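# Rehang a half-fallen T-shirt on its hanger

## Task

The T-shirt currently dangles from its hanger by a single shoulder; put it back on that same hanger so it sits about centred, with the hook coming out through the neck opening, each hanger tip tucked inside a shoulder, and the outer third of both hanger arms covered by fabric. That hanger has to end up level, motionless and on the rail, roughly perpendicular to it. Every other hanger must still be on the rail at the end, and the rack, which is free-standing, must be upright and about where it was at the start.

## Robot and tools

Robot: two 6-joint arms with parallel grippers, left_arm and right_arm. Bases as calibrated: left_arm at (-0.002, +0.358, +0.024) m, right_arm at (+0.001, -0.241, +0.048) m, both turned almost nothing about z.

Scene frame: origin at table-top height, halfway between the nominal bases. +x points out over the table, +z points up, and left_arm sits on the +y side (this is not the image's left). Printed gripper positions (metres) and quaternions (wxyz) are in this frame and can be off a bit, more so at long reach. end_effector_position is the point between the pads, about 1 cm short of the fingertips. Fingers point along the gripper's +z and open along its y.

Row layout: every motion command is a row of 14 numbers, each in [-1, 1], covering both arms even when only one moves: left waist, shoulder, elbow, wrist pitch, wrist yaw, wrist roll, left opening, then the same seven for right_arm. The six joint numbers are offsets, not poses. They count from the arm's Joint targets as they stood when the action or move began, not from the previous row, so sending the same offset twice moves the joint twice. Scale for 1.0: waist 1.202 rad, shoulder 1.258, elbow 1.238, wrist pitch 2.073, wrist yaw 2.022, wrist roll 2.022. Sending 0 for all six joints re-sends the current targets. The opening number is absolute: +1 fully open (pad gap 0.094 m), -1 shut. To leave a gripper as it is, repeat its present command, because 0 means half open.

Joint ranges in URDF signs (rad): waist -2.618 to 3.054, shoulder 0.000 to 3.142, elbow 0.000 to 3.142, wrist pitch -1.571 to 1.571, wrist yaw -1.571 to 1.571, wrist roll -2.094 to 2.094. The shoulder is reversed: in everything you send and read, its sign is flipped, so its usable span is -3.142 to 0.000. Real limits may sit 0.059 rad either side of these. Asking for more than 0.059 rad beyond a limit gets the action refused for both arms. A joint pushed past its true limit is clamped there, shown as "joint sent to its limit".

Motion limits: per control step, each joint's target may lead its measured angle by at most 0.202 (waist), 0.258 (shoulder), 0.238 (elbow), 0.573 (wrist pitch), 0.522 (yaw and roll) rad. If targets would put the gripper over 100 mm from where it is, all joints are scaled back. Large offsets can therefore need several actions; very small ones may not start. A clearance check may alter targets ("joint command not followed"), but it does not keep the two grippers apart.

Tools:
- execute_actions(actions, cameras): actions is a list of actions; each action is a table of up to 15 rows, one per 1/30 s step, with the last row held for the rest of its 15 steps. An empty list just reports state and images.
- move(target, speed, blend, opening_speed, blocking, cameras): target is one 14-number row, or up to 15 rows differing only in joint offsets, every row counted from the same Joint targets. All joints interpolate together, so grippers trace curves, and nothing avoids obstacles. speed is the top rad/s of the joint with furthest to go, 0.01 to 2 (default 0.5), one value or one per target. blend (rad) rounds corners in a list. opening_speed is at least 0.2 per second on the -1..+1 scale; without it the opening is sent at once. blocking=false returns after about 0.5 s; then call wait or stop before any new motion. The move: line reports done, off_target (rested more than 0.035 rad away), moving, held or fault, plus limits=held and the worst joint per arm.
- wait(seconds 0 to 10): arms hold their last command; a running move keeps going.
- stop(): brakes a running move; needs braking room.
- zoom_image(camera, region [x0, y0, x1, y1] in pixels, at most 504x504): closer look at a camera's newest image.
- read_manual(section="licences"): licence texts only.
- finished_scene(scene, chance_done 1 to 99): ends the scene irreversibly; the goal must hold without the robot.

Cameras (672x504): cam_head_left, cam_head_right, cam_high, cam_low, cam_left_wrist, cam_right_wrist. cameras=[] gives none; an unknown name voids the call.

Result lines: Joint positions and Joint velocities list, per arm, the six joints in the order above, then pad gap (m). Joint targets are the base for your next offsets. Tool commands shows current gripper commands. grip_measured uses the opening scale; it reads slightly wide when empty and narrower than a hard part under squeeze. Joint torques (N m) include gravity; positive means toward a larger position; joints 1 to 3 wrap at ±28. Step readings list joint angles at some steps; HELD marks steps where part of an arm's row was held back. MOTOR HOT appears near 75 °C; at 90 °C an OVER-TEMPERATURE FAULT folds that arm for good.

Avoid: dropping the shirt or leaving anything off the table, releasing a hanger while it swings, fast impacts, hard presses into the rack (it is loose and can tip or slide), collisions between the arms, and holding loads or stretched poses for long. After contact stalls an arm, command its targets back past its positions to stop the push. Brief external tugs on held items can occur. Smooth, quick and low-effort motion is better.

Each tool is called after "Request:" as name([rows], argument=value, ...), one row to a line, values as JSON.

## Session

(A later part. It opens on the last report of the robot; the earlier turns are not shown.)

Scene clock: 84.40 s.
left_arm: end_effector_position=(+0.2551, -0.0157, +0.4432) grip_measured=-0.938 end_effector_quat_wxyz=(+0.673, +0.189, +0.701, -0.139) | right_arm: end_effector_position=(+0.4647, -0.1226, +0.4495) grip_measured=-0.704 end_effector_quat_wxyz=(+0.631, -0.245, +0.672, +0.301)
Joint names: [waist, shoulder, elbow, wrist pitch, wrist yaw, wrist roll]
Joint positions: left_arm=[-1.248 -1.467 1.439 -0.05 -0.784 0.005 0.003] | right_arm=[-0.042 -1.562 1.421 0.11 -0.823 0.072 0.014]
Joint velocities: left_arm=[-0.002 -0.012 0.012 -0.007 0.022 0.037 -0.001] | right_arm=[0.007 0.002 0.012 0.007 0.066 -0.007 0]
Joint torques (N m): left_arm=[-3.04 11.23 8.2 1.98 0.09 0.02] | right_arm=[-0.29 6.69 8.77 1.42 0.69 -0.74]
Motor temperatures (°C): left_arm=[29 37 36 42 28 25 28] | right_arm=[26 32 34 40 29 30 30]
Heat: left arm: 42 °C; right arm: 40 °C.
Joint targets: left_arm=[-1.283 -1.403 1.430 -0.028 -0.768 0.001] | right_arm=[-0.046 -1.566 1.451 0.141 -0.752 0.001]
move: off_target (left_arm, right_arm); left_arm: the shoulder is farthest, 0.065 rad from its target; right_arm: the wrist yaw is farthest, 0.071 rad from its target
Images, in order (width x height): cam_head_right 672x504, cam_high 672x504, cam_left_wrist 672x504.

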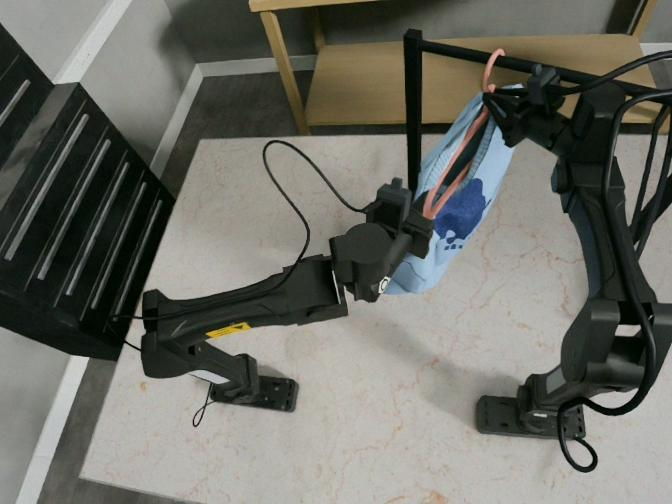

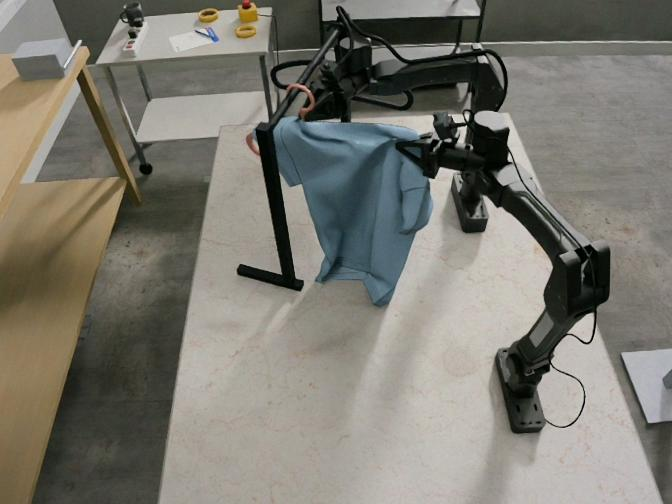

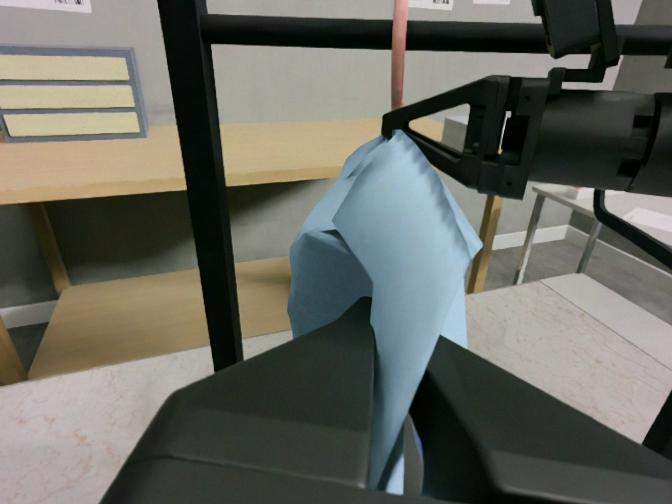

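Request:
move([
  [0.072,-0.105,-0.572,0.39,0.0425,0,-1,0,0,0,0,0,0,-1],
  [0.0125,-0.05,-0.624,0.39,0.007,0,-1,0,0,0,0,0,0,-1],
], speed=0.25, cameras=["cam_left_wrist","cam_head_right","cam_head_left"])

Request:
zoom_image(camera="cam_head_right", region=[360, 60, 540, 290])

Scene clock: 89.20 s.
left_arm: end_effector_position=(+0.2456, +0.0037, +0.2844) grip_measured=-0.938 end_effector_quat_wxyz=(+0.692, +0.165, +0.678, -0.189) | right_arm: end_effector_position=(+0.4671, -0.1238, +0.4491) grip_measured=-0.707 end_effector_quat_wxyz=(+0.639, -0.252, +0.669, +0.283)
Joint names: [waist, shoulder, elbow, wrist pitch, wrist yaw, wrist roll]
Joint positions: left_arm=[-1.242 -1.481 0.703 0.815 -0.741 -0.003 0.003] | right_arm=[-0.04 -1.563 1.421 0.11 -0.803 0.032 0.014]
Joint velocities: left_arm=[-0.002 0.007 -0.007 0.051 -0.022 -0.037 0.001] | right_arm=[-0.007 0.007 -0.012 0.022 -0.007 0.007 0]
Joint torques (N m): left_arm=[-2.21 6.64 4.27 1.39 -0.1 -0.02] | right_arm=[-0.47 6.79 8.8 1.43 0.48 -0.32]
Motor temperatures (°C): left_arm=[29 37 36 42 28 25 28] | right_arm=[26 32 34 40 29 30 30]
Heat: left arm: 42 °C; right arm: 40 °C.
Joint targets: left_arm=[-1.268 -1.465 0.658 0.781 -0.754 0.001] | right_arm=[-0.046 -1.566 1.451 0.141 -0.752 0.001]
move: off_target (left_arm, right_arm); left_arm: the elbow is farthest, 0.045 rad from its target; right_arm: the wrist yaw is farthest, 0.051 rad from its target
Images, in order (width x height): cam_head_left 672x504, cam_head_right 672x504, cam_left_wrist 672x504.

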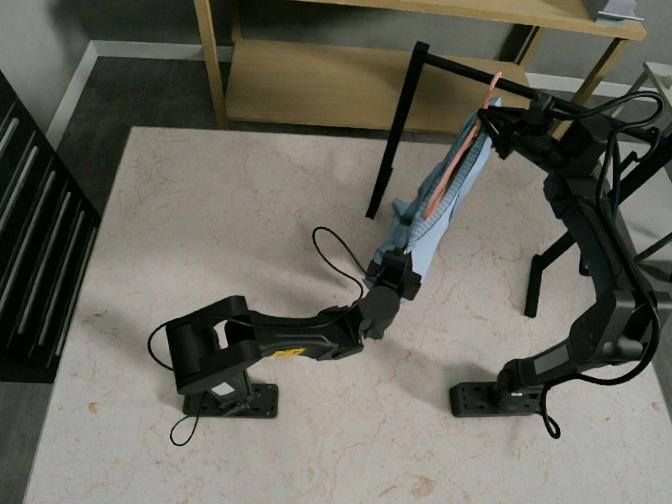

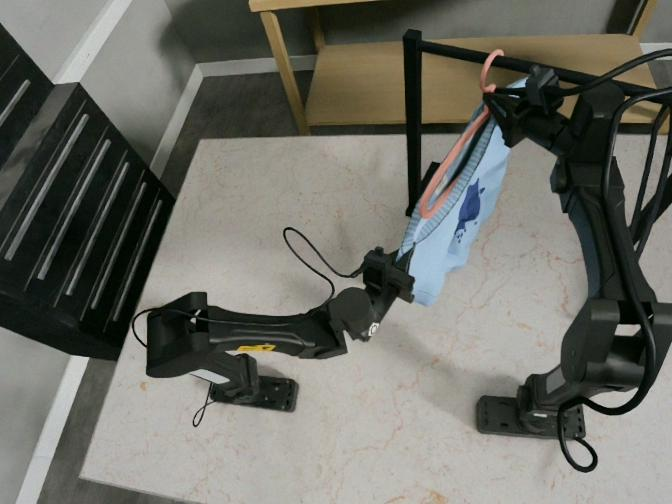

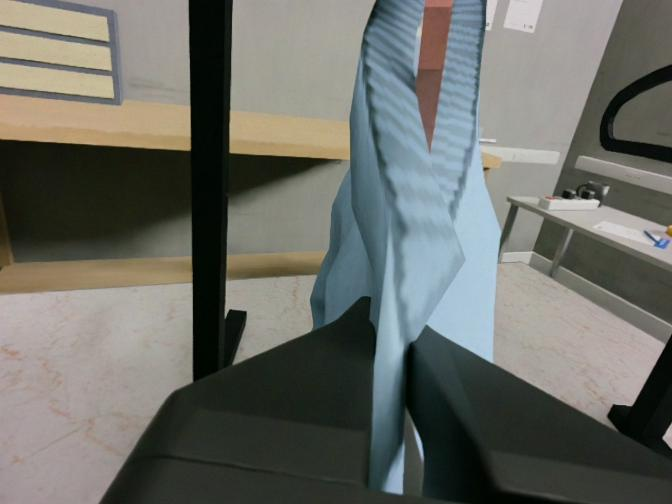

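Scaled by 2.191 from the camera's 672x504 image, which has a finer 960x720 frame.

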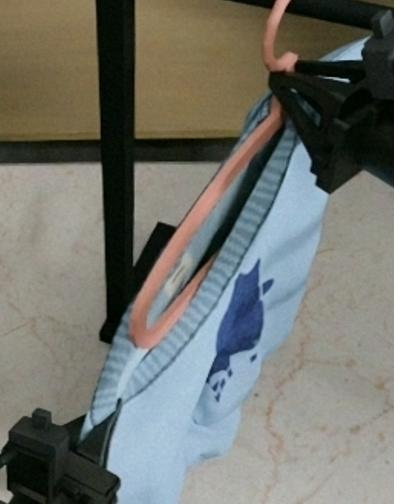

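Request:
move(target=[0.002,0.115,0.281,-0.242,0.001,0,-1,0,0,0,0,0,0,-1], speed=0.25, cameras=["cam_left_wrist","cam_head_right","cam_head_left"])

Request:
zoom_image(camera="cam_head_right", region=[360, 60, 540, 290])

Scene clock: 92.00 s.
left_arm: end_effector_position=(+0.2466, +0.0036, +0.3494) grip_measured=-0.938 end_effector_quat_wxyz=(+0.671, +0.194, +0.699, -0.153) | right_arm: end_effector_position=(+0.4669, -0.1235, +0.4491) grip_measured=-0.707 end_effector_quat_wxyz=(+0.637, -0.247, +0.671, +0.289)
Joint names: [waist, shoulder, elbow, wrist pitch, wrist yaw, wrist roll]
Joint positions: left_arm=[-1.242 -1.362 0.973 0.316 -0.749 -0.003 0.003] | right_arm=[-0.039 -1.563 1.421 0.11 -0.805 0.049 0.014]
Joint velocities: left_arm=[-0.012 0.007 -0.002 0.022 0.007 0.051 0] | right_arm=[0.007 0.012 -0.007 0.007 -0.007 0.022 -0.001]
Joint torques (N m): left_arm=[-1.91 8.4 12.29 1.37 -0.07 0.02] | right_arm=[-0.5 6.76 8.8 1.43 0.48 -0.5]
Motor temperatures (°C): left_arm=[29 37 36 41 28 25 28] | right_arm=[26 32 34 40 29 30 30]
Heat: left arm: 41 °C; right arm: 40 °C.
Joint targets: left_arm=[-1.266 -1.321 1.006 0.279 -0.752 0.001] | right_arm=[-0.046 -1.566 1.451 0.141 -0.752 0.001]
move: off_target (left_arm, right_arm); left_arm: the shoulder is farthest, 0.041 rad from its target; right_arm: the wrist yaw is farthest, 0.053 rad from its target
Images, in order (width x height): cam_head_left 672x504, cam_head_right 672x504, cam_left_wrist 672x504.

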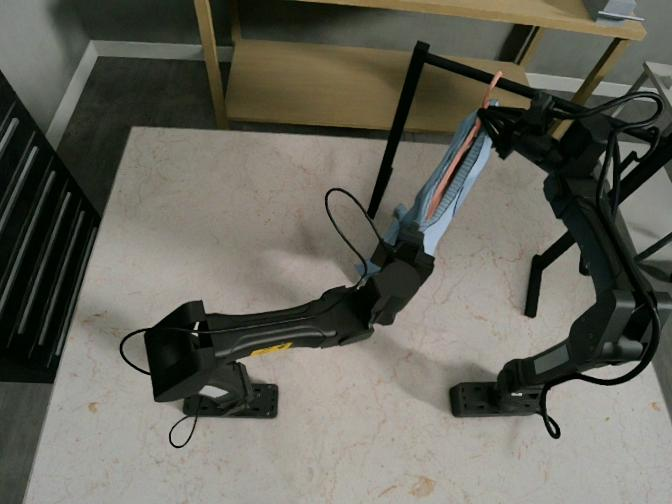

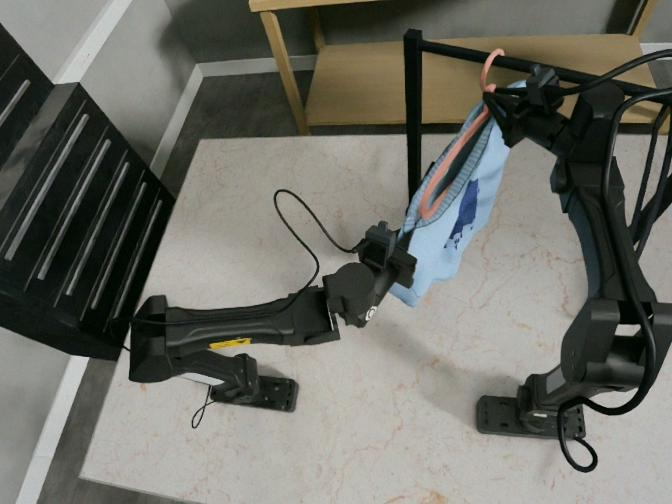

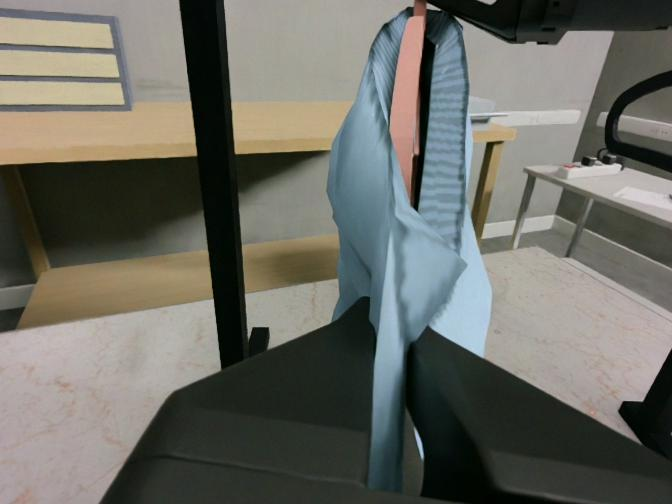

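Scaled by 2.191 from the camera's 672x504 image, which has a finer 960x720 frame.

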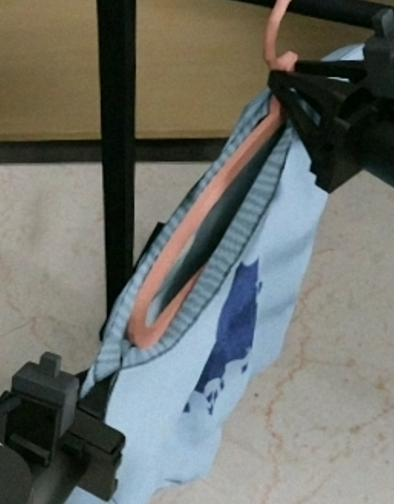

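Request:
move(target=[0,-0.027,0.312,-0.168,0,0,-1,0,0,0,0,0,0,-1], speed=0.15, cameras=["cam_head_right","cam_high"])

Request:
zoom_image(camera="cam_head_right", region=[340, 40, 560, 300])

Request:
zoom_image(camera="cam_high", region=[190, 20, 490, 350])

Scene clock: 96.07 s.
left_arm: end_effector_position=(+0.2437, +0.0052, +0.4435) grip_measured=-0.938 end_effector_quat_wxyz=(+0.671, +0.196, +0.698, -0.157) | right_arm: end_effector_position=(+0.4672, -0.1226, +0.4491) grip_measured=-0.702 end_effector_quat_wxyz=(+0.636, -0.244, +0.672, +0.290)
Joint names: [waist, shoulder, elbow, wrist pitch, wrist yaw, wrist roll]
Joint positions: left_arm=[-1.246 -1.362 1.346 -0.053 -0.744 -0.003 0.003] | right_arm=[-0.036 -1.563 1.421 0.11 -0.799 0.055 0.014]
Joint velocities: left_arm=[-0.012 0.007 -0.012 0.037 -0.095 -0.051 0] | right_arm=[-0.007 -0.012 0.002 -0.037 -0.095 0.007 0.001]
Joint torques (N m): left_arm=[-1.72 5.48 13.29 1.6 -0.11 0] | right_arm=[-0.77 6.79 8.8 1.43 0.43 -0.57]
Motor temperatures (°C): left_arm=[29 37 36 41 28 25 29] | right_arm=[26 32 34 41 29 30 30]
Heat: left arm: 41 °C; right arm: 41 °C.
Joint targets: left_arm=[-1.266 -1.355 1.392 -0.069 -0.752 0.001] | right_arm=[-0.046 -1.566 1.451 0.141 -0.752 0.001]
move: off_target (left_arm, right_arm); left_arm: the elbow is farthest, 0.047 rad from its target; right_arm: the wrist roll is farthest, 0.054 rad from its target
Images, in order (width x height): cam_head_right 672x504, cam_high 672x504.

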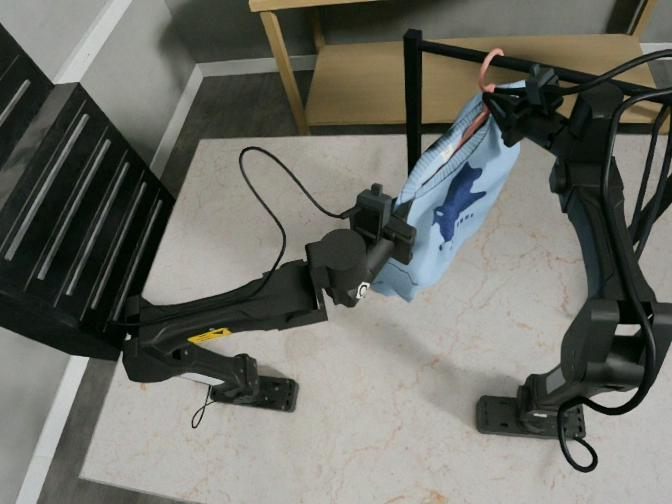

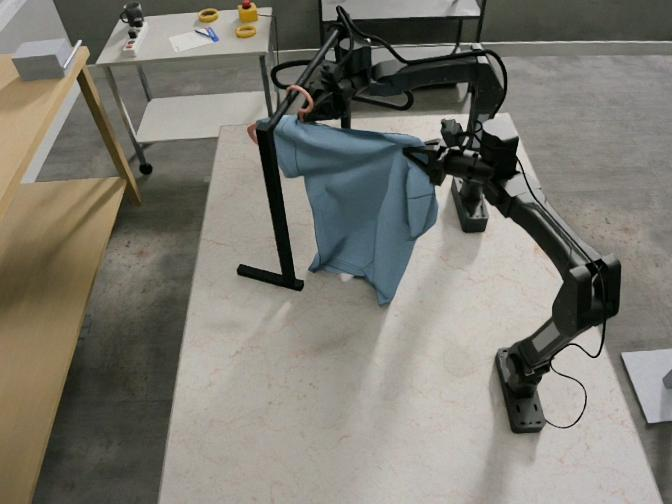

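Scaled by 1.938 from the camera's 672x504 image, which has a finer 960x720 frame.

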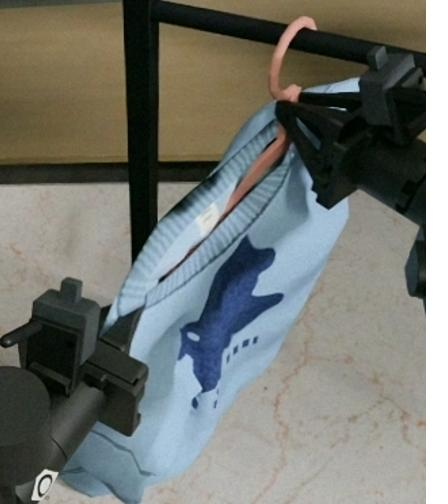

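Scaled by 1.527 from the camera's 672x504 image, which has a finer 960x720 frame.

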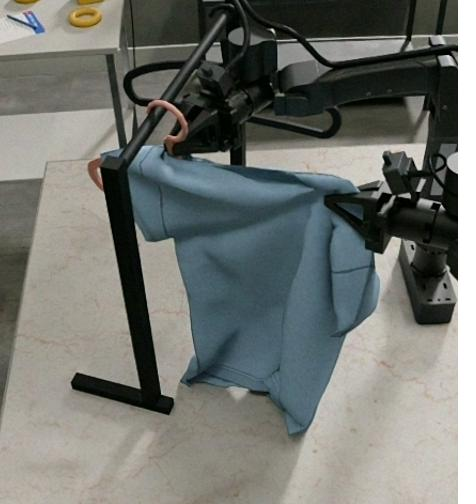

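Request:
move(target=[0.1077,-0.2037,0.1228,0.0478,0.064,0,-1,0,0,0,0,0,0,-1], speed=0.15, cameras=["cam_head_right","cam_high"])

Request:
zoom_image(camera="cam_head_right", region=[340, 40, 560, 300])

Request:
zoom_image(camera="cam_high", region=[190, 20, 490, 350])

Scene clock: 98.97 s.
left_arm: end_effector_position=(+0.2981, -0.0421, +0.4204) grip_measured=-0.938 end_effector_quat_wxyz=(+0.657, +0.209, +0.709, -0.148) | right_arm: end_effector_position=(+0.4714, -0.1282, +0.4489) grip_measured=-0.708 end_effector_quat_wxyz=(+0.648, -0.250, +0.670, +0.262)
Joint names: [waist, shoulder, elbow, wrist pitch, wrist yaw, wrist roll]
Joint positions: left_arm=[-1.138 -1.594 1.504 -0.024 -0.631 -0.003 0.003] | right_arm=[-0.039 -1.563 1.421 0.11 -0.768 0.005 0.014]
Joint velocities: left_arm=[0.012 0.012 -0.002 -0.066 0.022 0.037 0.001] | right_arm=[0.002 0.007 -0.017 -0.066 -0.095 -0.037 0]
Joint torques (N m): left_arm=[-0.09 5.76 12.82 2.34 0.12 -0.01] | right_arm=[-0.5 6.8 8.81 1.45 0.11 -0.11]
Motor temperatures (°C): left_arm=[29 36 36 41 28 25 29] | right_arm=[26 32 34 41 29 30 30]
Heat: left arm: 41 °C; right arm: 41 °C.
Joint targets: left_arm=[-1.136 -1.611 1.544 0.030 -0.623 0.001] | right_arm=[-0.046 -1.566 1.451 0.141 -0.752 0.001]
move: off_target (left_arm); left_arm: the wrist pitch is farthest, 0.054 rad from its target
Images, in order (width x height): cam_head_right 672x504, cam_high 672x504.

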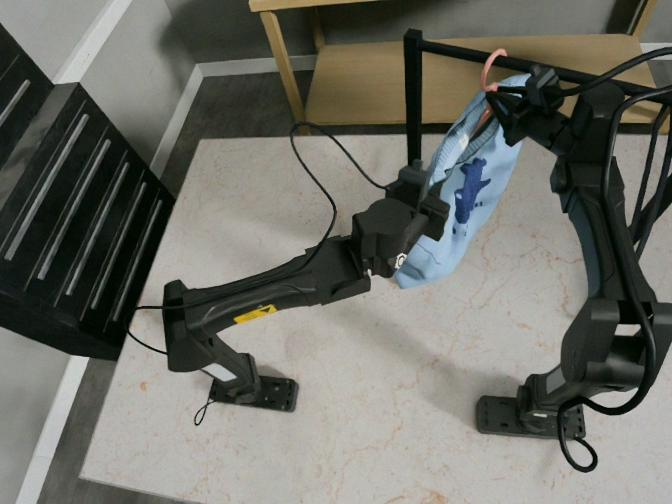

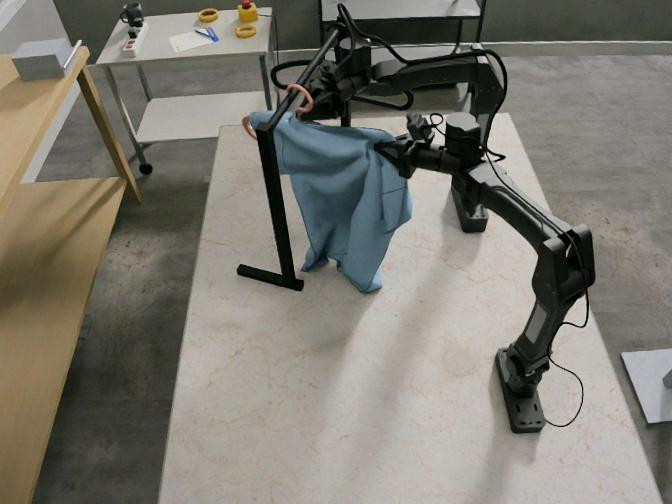

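Scaled by 1.938 from the camera's 672x504 image, which has a finer 960x720 frame.

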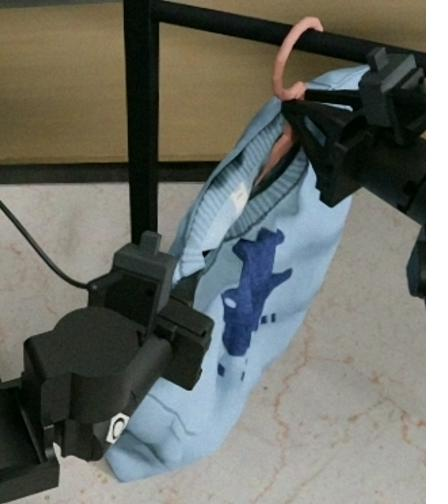

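Scaled by 1.527 from the camera's 672x504 image, which has a finer 960x720 frame.

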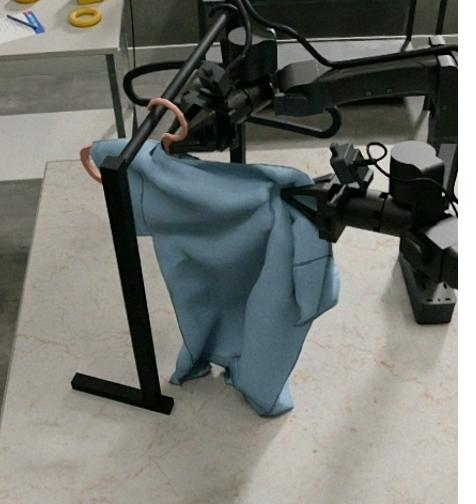

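Request:
move(target=[0.0772,-0.1569,0.1502,0.005,0.0465,0,-1,0,0,0,0,0,0,-1], speed=0.15, cameras=["cam_head_right","cam_high","cam_head_left"])

Request:
zoom_image(camera="cam_head_right", region=[340, 40, 560, 300])

Request:
zoom_image(camera="cam_high", region=[190, 20, 490, 350])

Scene clock: 100.93 s.
left_arm: end_effector_position=(+0.3492, -0.0704, +0.4218) grip_measured=-0.938 end_effector_quat_wxyz=(+0.663, +0.199, +0.705, -0.156) | right_arm: end_effector_position=(+0.4756, -0.1350, +0.4488) grip_measured=-0.710 end_effector_quat_wxyz=(+0.655, -0.244, +0.672, +0.244)
Joint names: [waist, shoulder, elbow, wrist pitch, wrist yaw, wrist roll]
Joint positions: left_arm=[-1.05 -1.779 1.696 -0.001 -0.545 0 0.003] | right_arm=[-0.045 -1.563 1.421 0.11 -0.737 -0.014 0.014]
Joint velocities: left_arm=[-0.017 -0.002 -0.002 0.007 -0.022 -0.051 0] | right_arm=[0.007 -0.002 0.012 0.007 0.022 -0.051 0.001]
Joint torques (N m): left_arm=[0.77 6.57 12.51 2.28 0.08 0.06] | right_arm=[-0.06 6.83 8.8 1.45 -0.11 0.09]
Motor temperatures (°C): left_arm=[29 36 36 42 28 25 29] | right_arm=[26 32 34 41 29 30 30]
Heat: left arm: 42 °C; right arm: 41 °C.
Joint targets: left_arm=[-1.043 -1.808 1.730 0.040 -0.529 0.001] | right_arm=[-0.046 -1.566 1.451 0.141 -0.752 0.001]
move: off_target (left_arm); left_arm: the wrist pitch is farthest, 0.041 rad from its target
Images, in order (width x height): cam_head_left 672x504, cam_head_right 672x504, cam_high 672x504.

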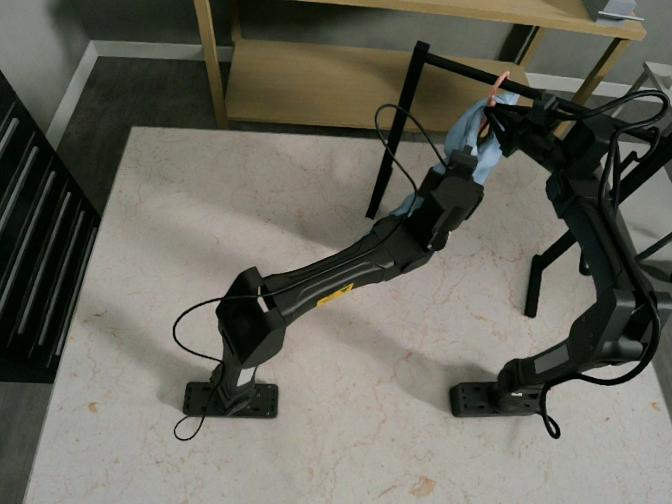

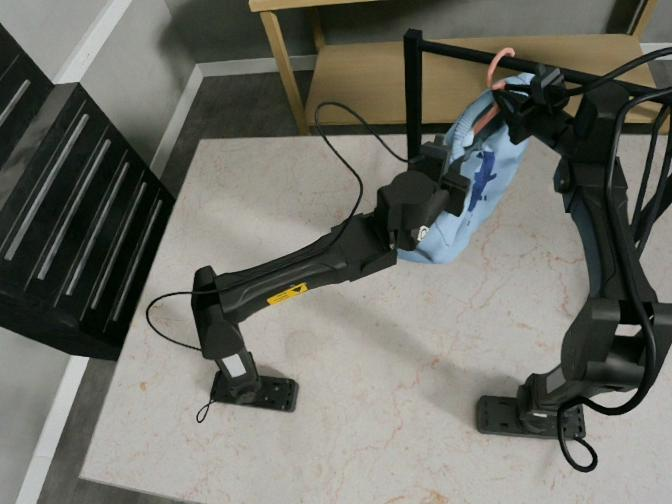

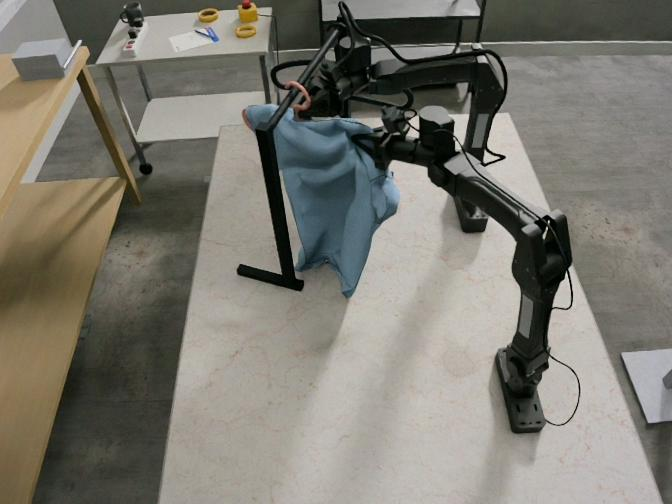

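Scaled by 1.938 from the camera's 672x504 image, which has a finer 960x720 frame.

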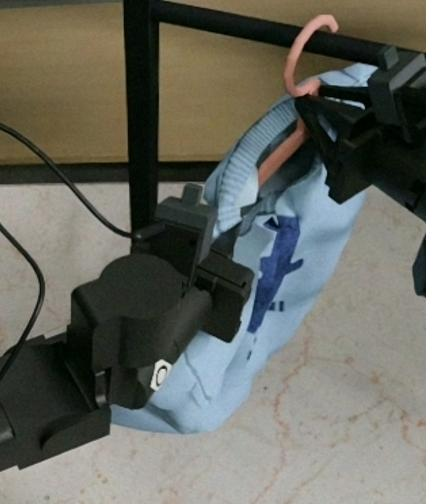

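Scaled by 1.527 from the camera's 672x504 image, which has a finer 960x720 frame.

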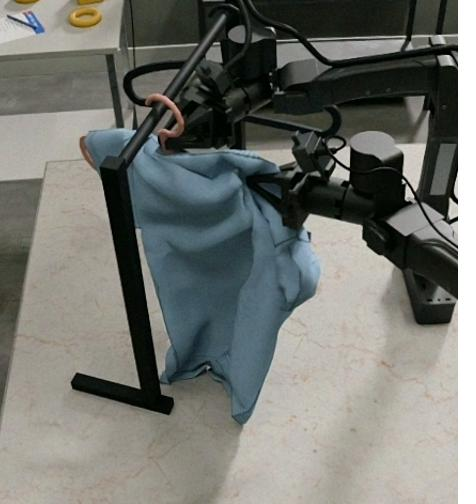

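Request:
move(target=[0.0358,-0.0829,0.0283,0.034,0.0213,0,-1,0,0,0,0,0,0,-1], speed=0.1, cameras=["cam_head_right","cam_high","cam_low"])

Request:
zoom_image(camera="cam_head_right", region=[340, 40, 560, 300])

Request:
zoom_image(camera="cam_high", region=[190, 20, 490, 350])

Scene clock: 102.67 s.
left_arm: end_effector_position=(+0.3760, -0.0861, +0.4045) grip_measured=-0.938 end_effector_quat_wxyz=(+0.667, +0.197, +0.700, -0.161) | right_arm: end_effector_position=(+0.4802, -0.1402, +0.4461) grip_measured=-0.712 end_effector_quat_wxyz=(+0.658, -0.240, +0.676, +0.231)
Joint names: [waist, shoulder, elbow, wrist pitch, wrist yaw, wrist roll]
Joint positions: left_arm=[-1.012 -1.876 1.733 0.077 -0.503 0.005 0.003] | right_arm=[-0.05 -1.568 1.421 0.11 -0.716 -0.029 0.014]
Joint velocities: left_arm=[-0.012 -0.002 -0.007 0.081 0.022 0.081 0] | right_arm=[-0.012 -0.017 -0.007 0.066 0.051 0.022 0]
Joint torques (N m): left_arm=[0.96 7.05 11.96 2.15 0.12 0.03] | right_arm=[0.28 7.39 8.84 1.46 -0.32 0.24]
Motor temperatures (°C): left_arm=[29 36 36 42 28 25 29] | right_arm=[26 32 34 41 29 30 30]
Heat: left arm: 42 °C; right arm: 41 °C.
Joint targets: left_arm=[-1.000 -1.913 1.765 0.111 -0.485 0.001] | right_arm=[-0.046 -1.566 1.451 0.141 -0.752 0.001]
move: off_target (left_arm, right_arm); left_arm: the shoulder is farthest, 0.036 rad from its target; right_arm: the wrist yaw is farthest, 0.036 rad from its target
Images, in order (width x height): cam_head_right 672x504, cam_high 672x504, cam_low 672x504.

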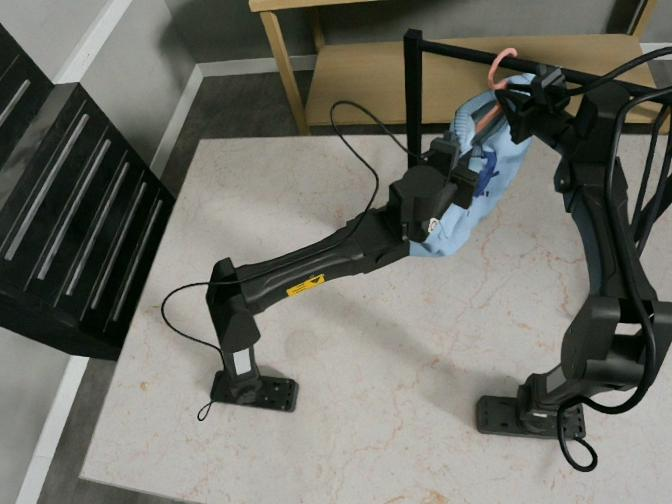

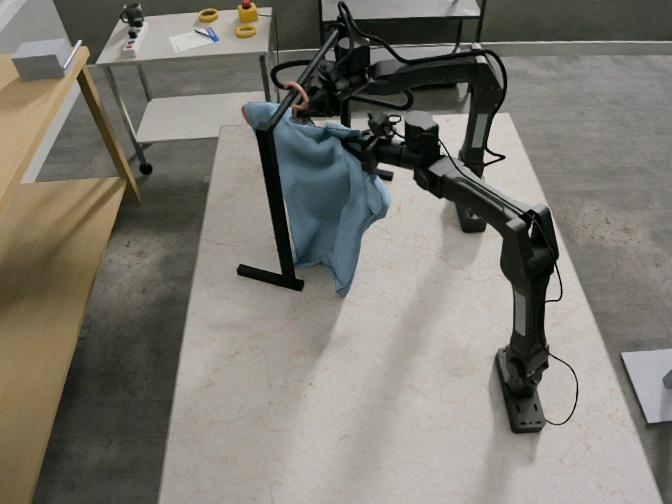

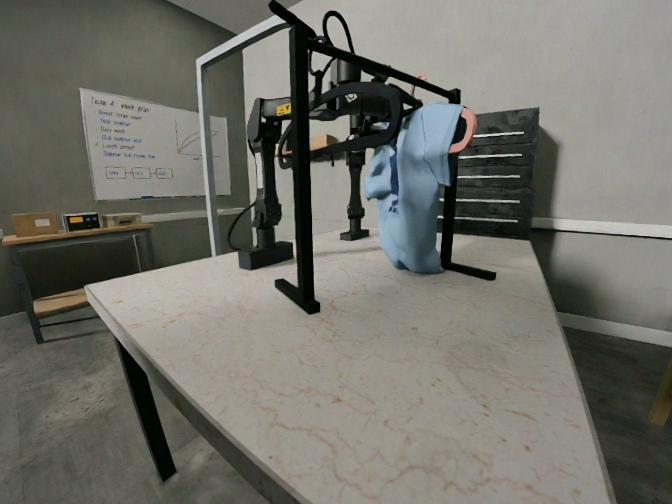

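Scaled by 1.938 from the camera's 672x504 image, which has a finer 960x720 frame.

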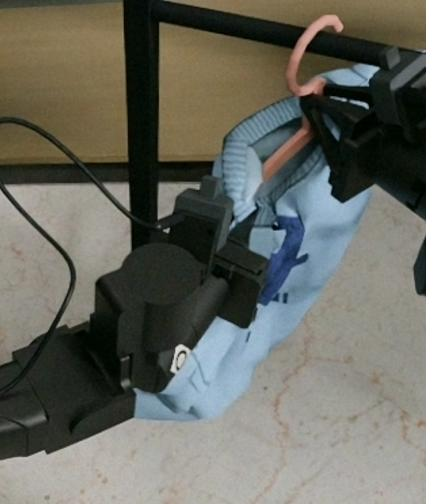

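Scaled by 1.527 from the camera's 672x504 image, which has a finer 960x720 frame.

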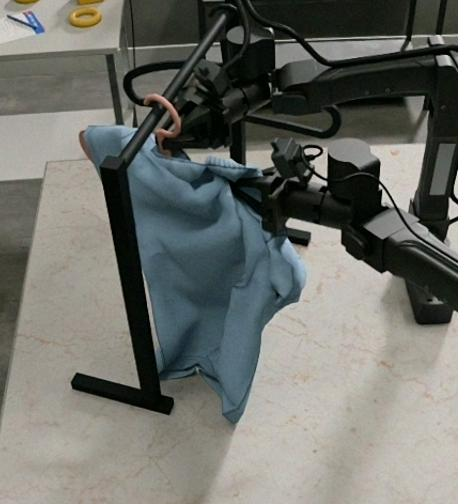

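Request:
move(target=[0,0,0,0,0,0,0.2,0,0,0,0,0,0,-1], opening_speed=0.8, cameras=["cam_head_right","cam_high","cam_left_wrist"])

Request:
zoom_image(camera="cam_head_right", region=[340, 40, 560, 300])

Request:
zoom_image(camera="cam_high", region=[190, 20, 490, 350])

Scene clock: 104.73 s.
left_arm: end_effector_position=(+0.3728, -0.0921, +0.4085) grip_measured=+0.196 end_effector_quat_wxyz=(+0.668, +0.202, +0.693, -0.182) | right_arm: end_effector_position=(+0.4800, -0.1400, +0.4461) grip_measured=-0.712 end_effector_quat_wxyz=(+0.657, -0.241, +0.676, +0.231)
Joint names: [waist, shoulder, elbow, wrist pitch, wrist yaw, wrist roll]
Joint positions: left_arm=[-1.011 -1.876 1.733 0.096 -0.465 -0.003 0.056] | right_arm=[-0.05 -1.568 1.421 0.11 -0.717 -0.029 0.014]
Joint velocities: left_arm=[-0.007 0.017 0.017 0.007 0.051 0.066 0] | right_arm=[-0.002 0.007 -0.002 0.007 -0.051 0.037 0]
Joint torques (N m): left_arm=[1.1 7.06 12.15 2.04 -0.21 0.03] | right_arm=[0.29 7.39 8.84 1.46 -0.3 0.25]
Motor temperatures (°C): left_arm=[29 36 36 42 28 25 28] | right_arm=[26 32 34 41 29 30 30]
Heat: left arm: 42 °C; right arm: 41 °C.
Joint targets: left_arm=[-1.000 -1.913 1.765 0.111 -0.485 0.001] | right_arm=[-0.046 -1.566 1.451 0.141 -0.752 0.001]
move: off_target (left_arm); left_arm: the shoulder is farthest, 0.037 rad from its target
Images, in order (width x height): cam_head_right 672x504, cam_high 672x504, cam_left_wrist 672x504.

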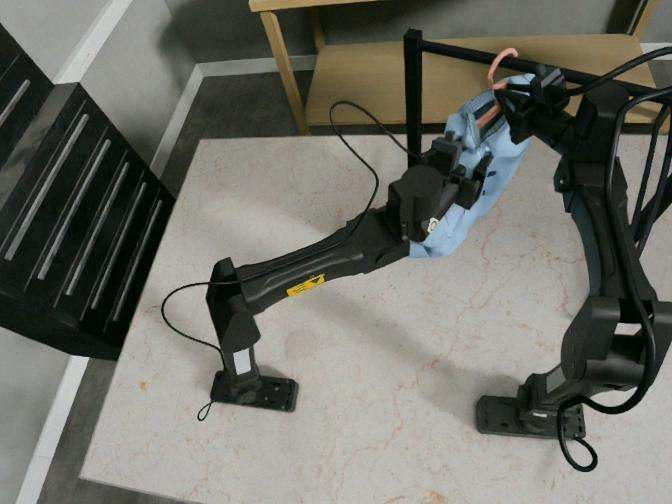

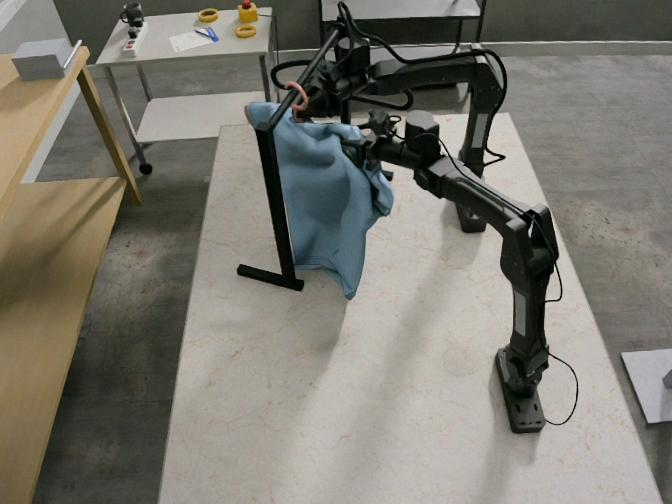

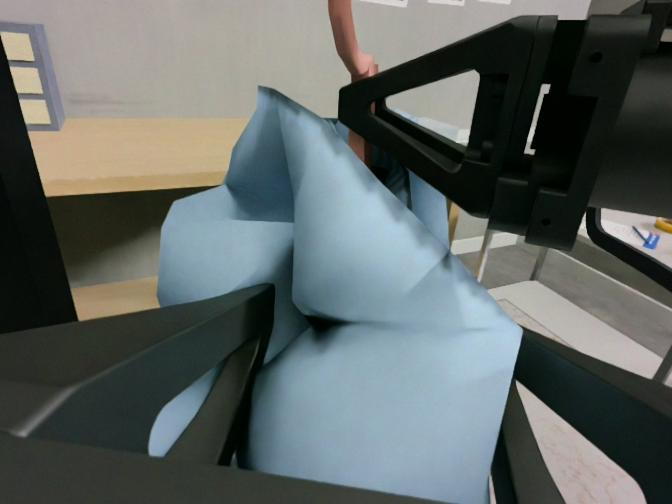

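Scaled by 1.938 from the camera's 672x504 image, which has a finer 960x720 frame.

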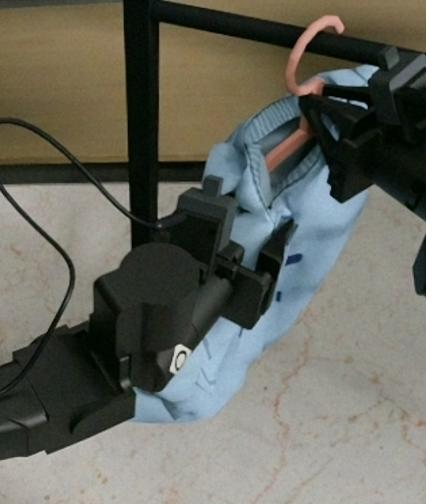

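Scaled by 1.527 from the camera's 672x504 image, which has a finer 960x720 frame.

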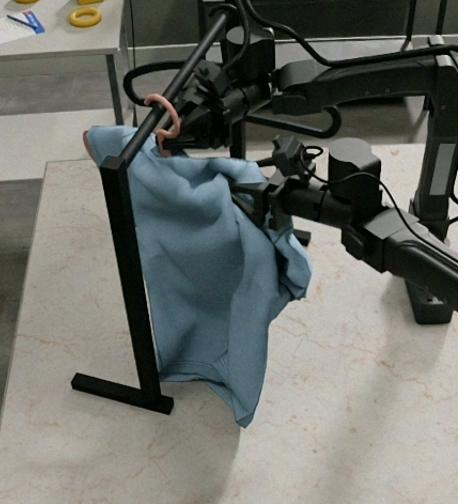

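Request:
move(target=[-0.2221,0.4271,-0.4502,0.009,-0.1325,0,0.5,0,0,0,0,0,0,-1], speed=0.3)

Request:
zoom_image(camera="cam_head_right", region=[340, 40, 560, 300])

Request:
zoom_image(camera="cam_high", region=[190, 20, 490, 350])

Scene clock: 107.43 s.
left_arm: end_effector_position=(+0.2416, -0.0140, +0.4105) grip_measured=+0.497 end_effector_quat_wxyz=(+0.670, +0.202, +0.694, -0.168) | right_arm: end_effector_position=(+0.4779, -0.1369, +0.4454) grip_measured=-0.712 end_effector_quat_wxyz=(+0.653, -0.245, +0.674, +0.242)
Joint names: [waist, shoulder, elbow, wrist pitch, wrist yaw, wrist roll]
Joint positions: left_arm=[-1.263 -1.397 1.235 0.102 -0.738 -0.003 0.07] | right_arm=[-0.05 -1.57 1.421 0.11 -0.74 -0.02 0.014]
Joint velocities: left_arm=[-0.022 0.007 -0.002 -0.066 -0.022 -0.022 0.001] | right_arm=[-0.007 -0.002 0.002 0.037 0.007 0.051 0]
Joint torques (N m): left_arm=[-0.31 7.13 6.54 2 -0.12 -0.05] | right_arm=[0.28 7.56 8.83 1.46 -0.07 0.14]
Motor temperatures (°C): left_arm=[29 36 36 42 28 25 28] | right_arm=[26 32 34 41 29 30 30]
Heat: left arm: 42 °C; right arm: 41 °C.
Joint targets: left_arm=[-1.267 -1.376 1.207 0.129 -0.753 0.001] | right_arm=[-0.046 -1.566 1.451 0.141 -0.752 0.001]
move: done

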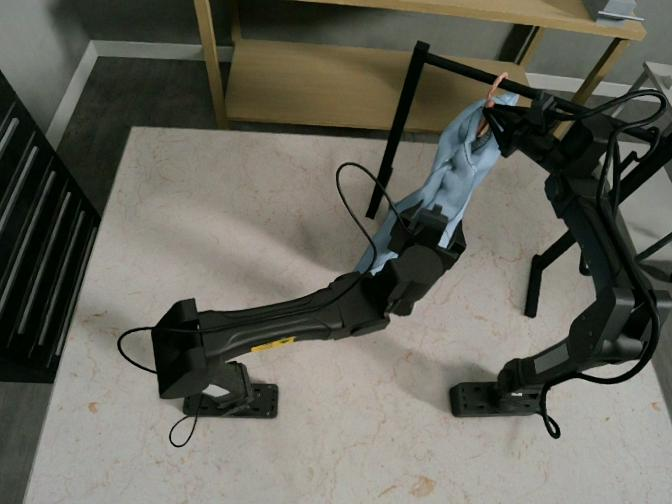

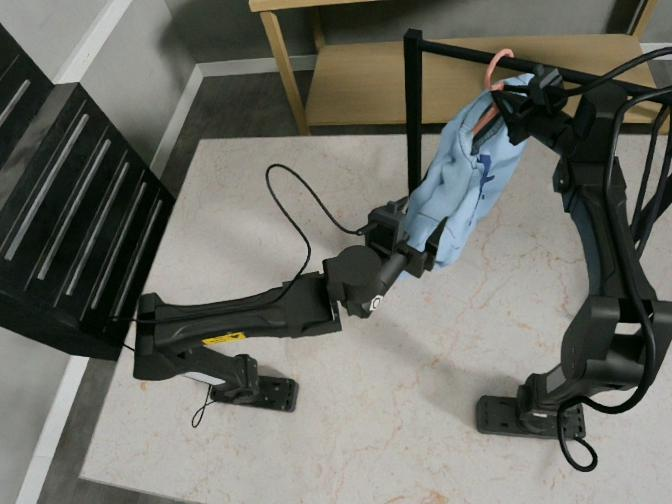

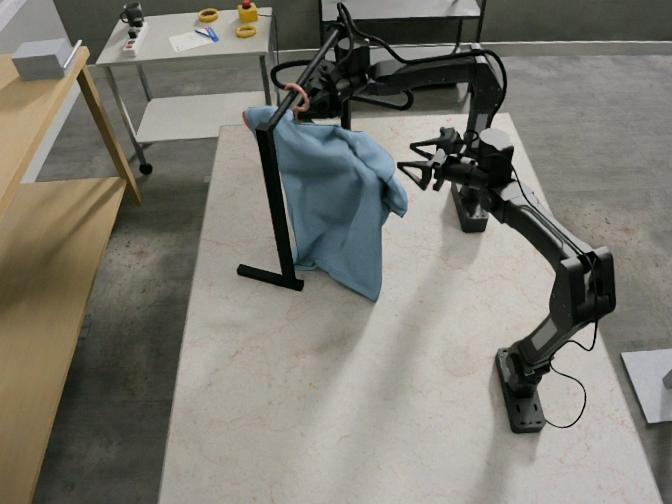

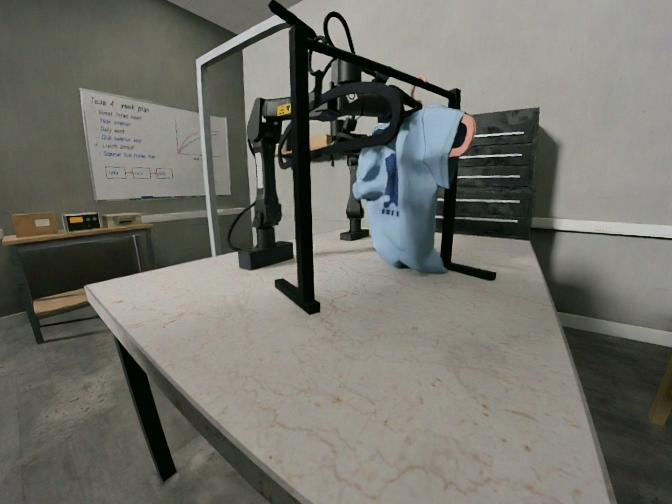

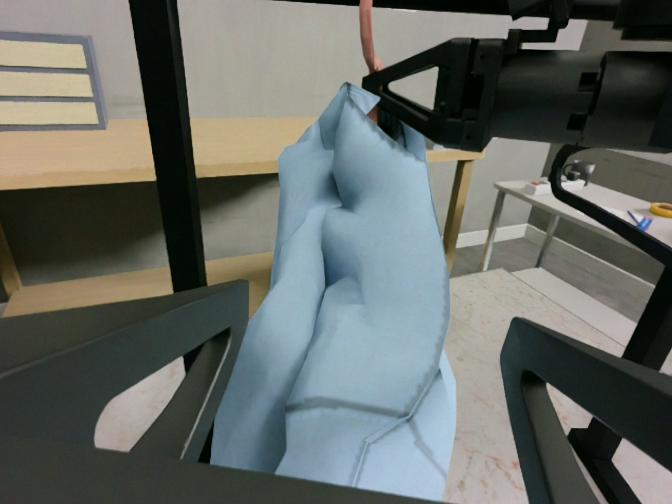

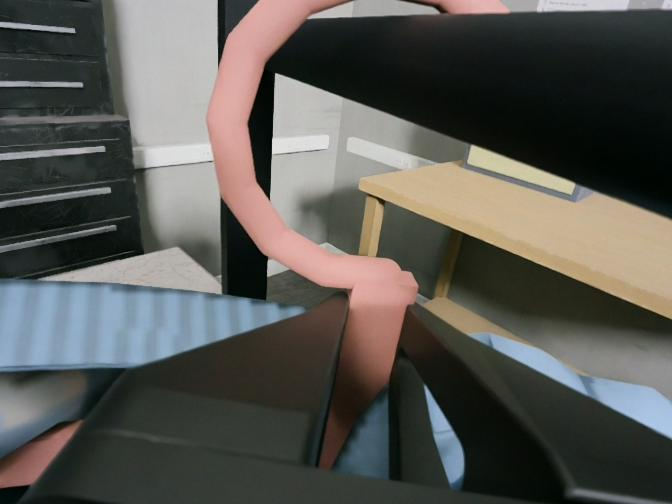

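Scaled by 1.938 from the camera's 672x504 image, which has a finer 960x720 frame.

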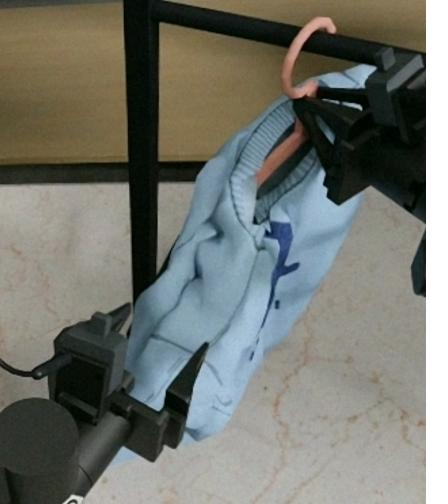

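Scaled by 1.527 from the camera's 672x504 image, which has a finer 960x720 frame.

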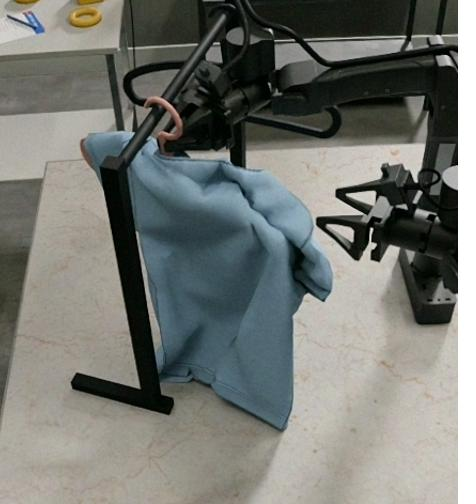

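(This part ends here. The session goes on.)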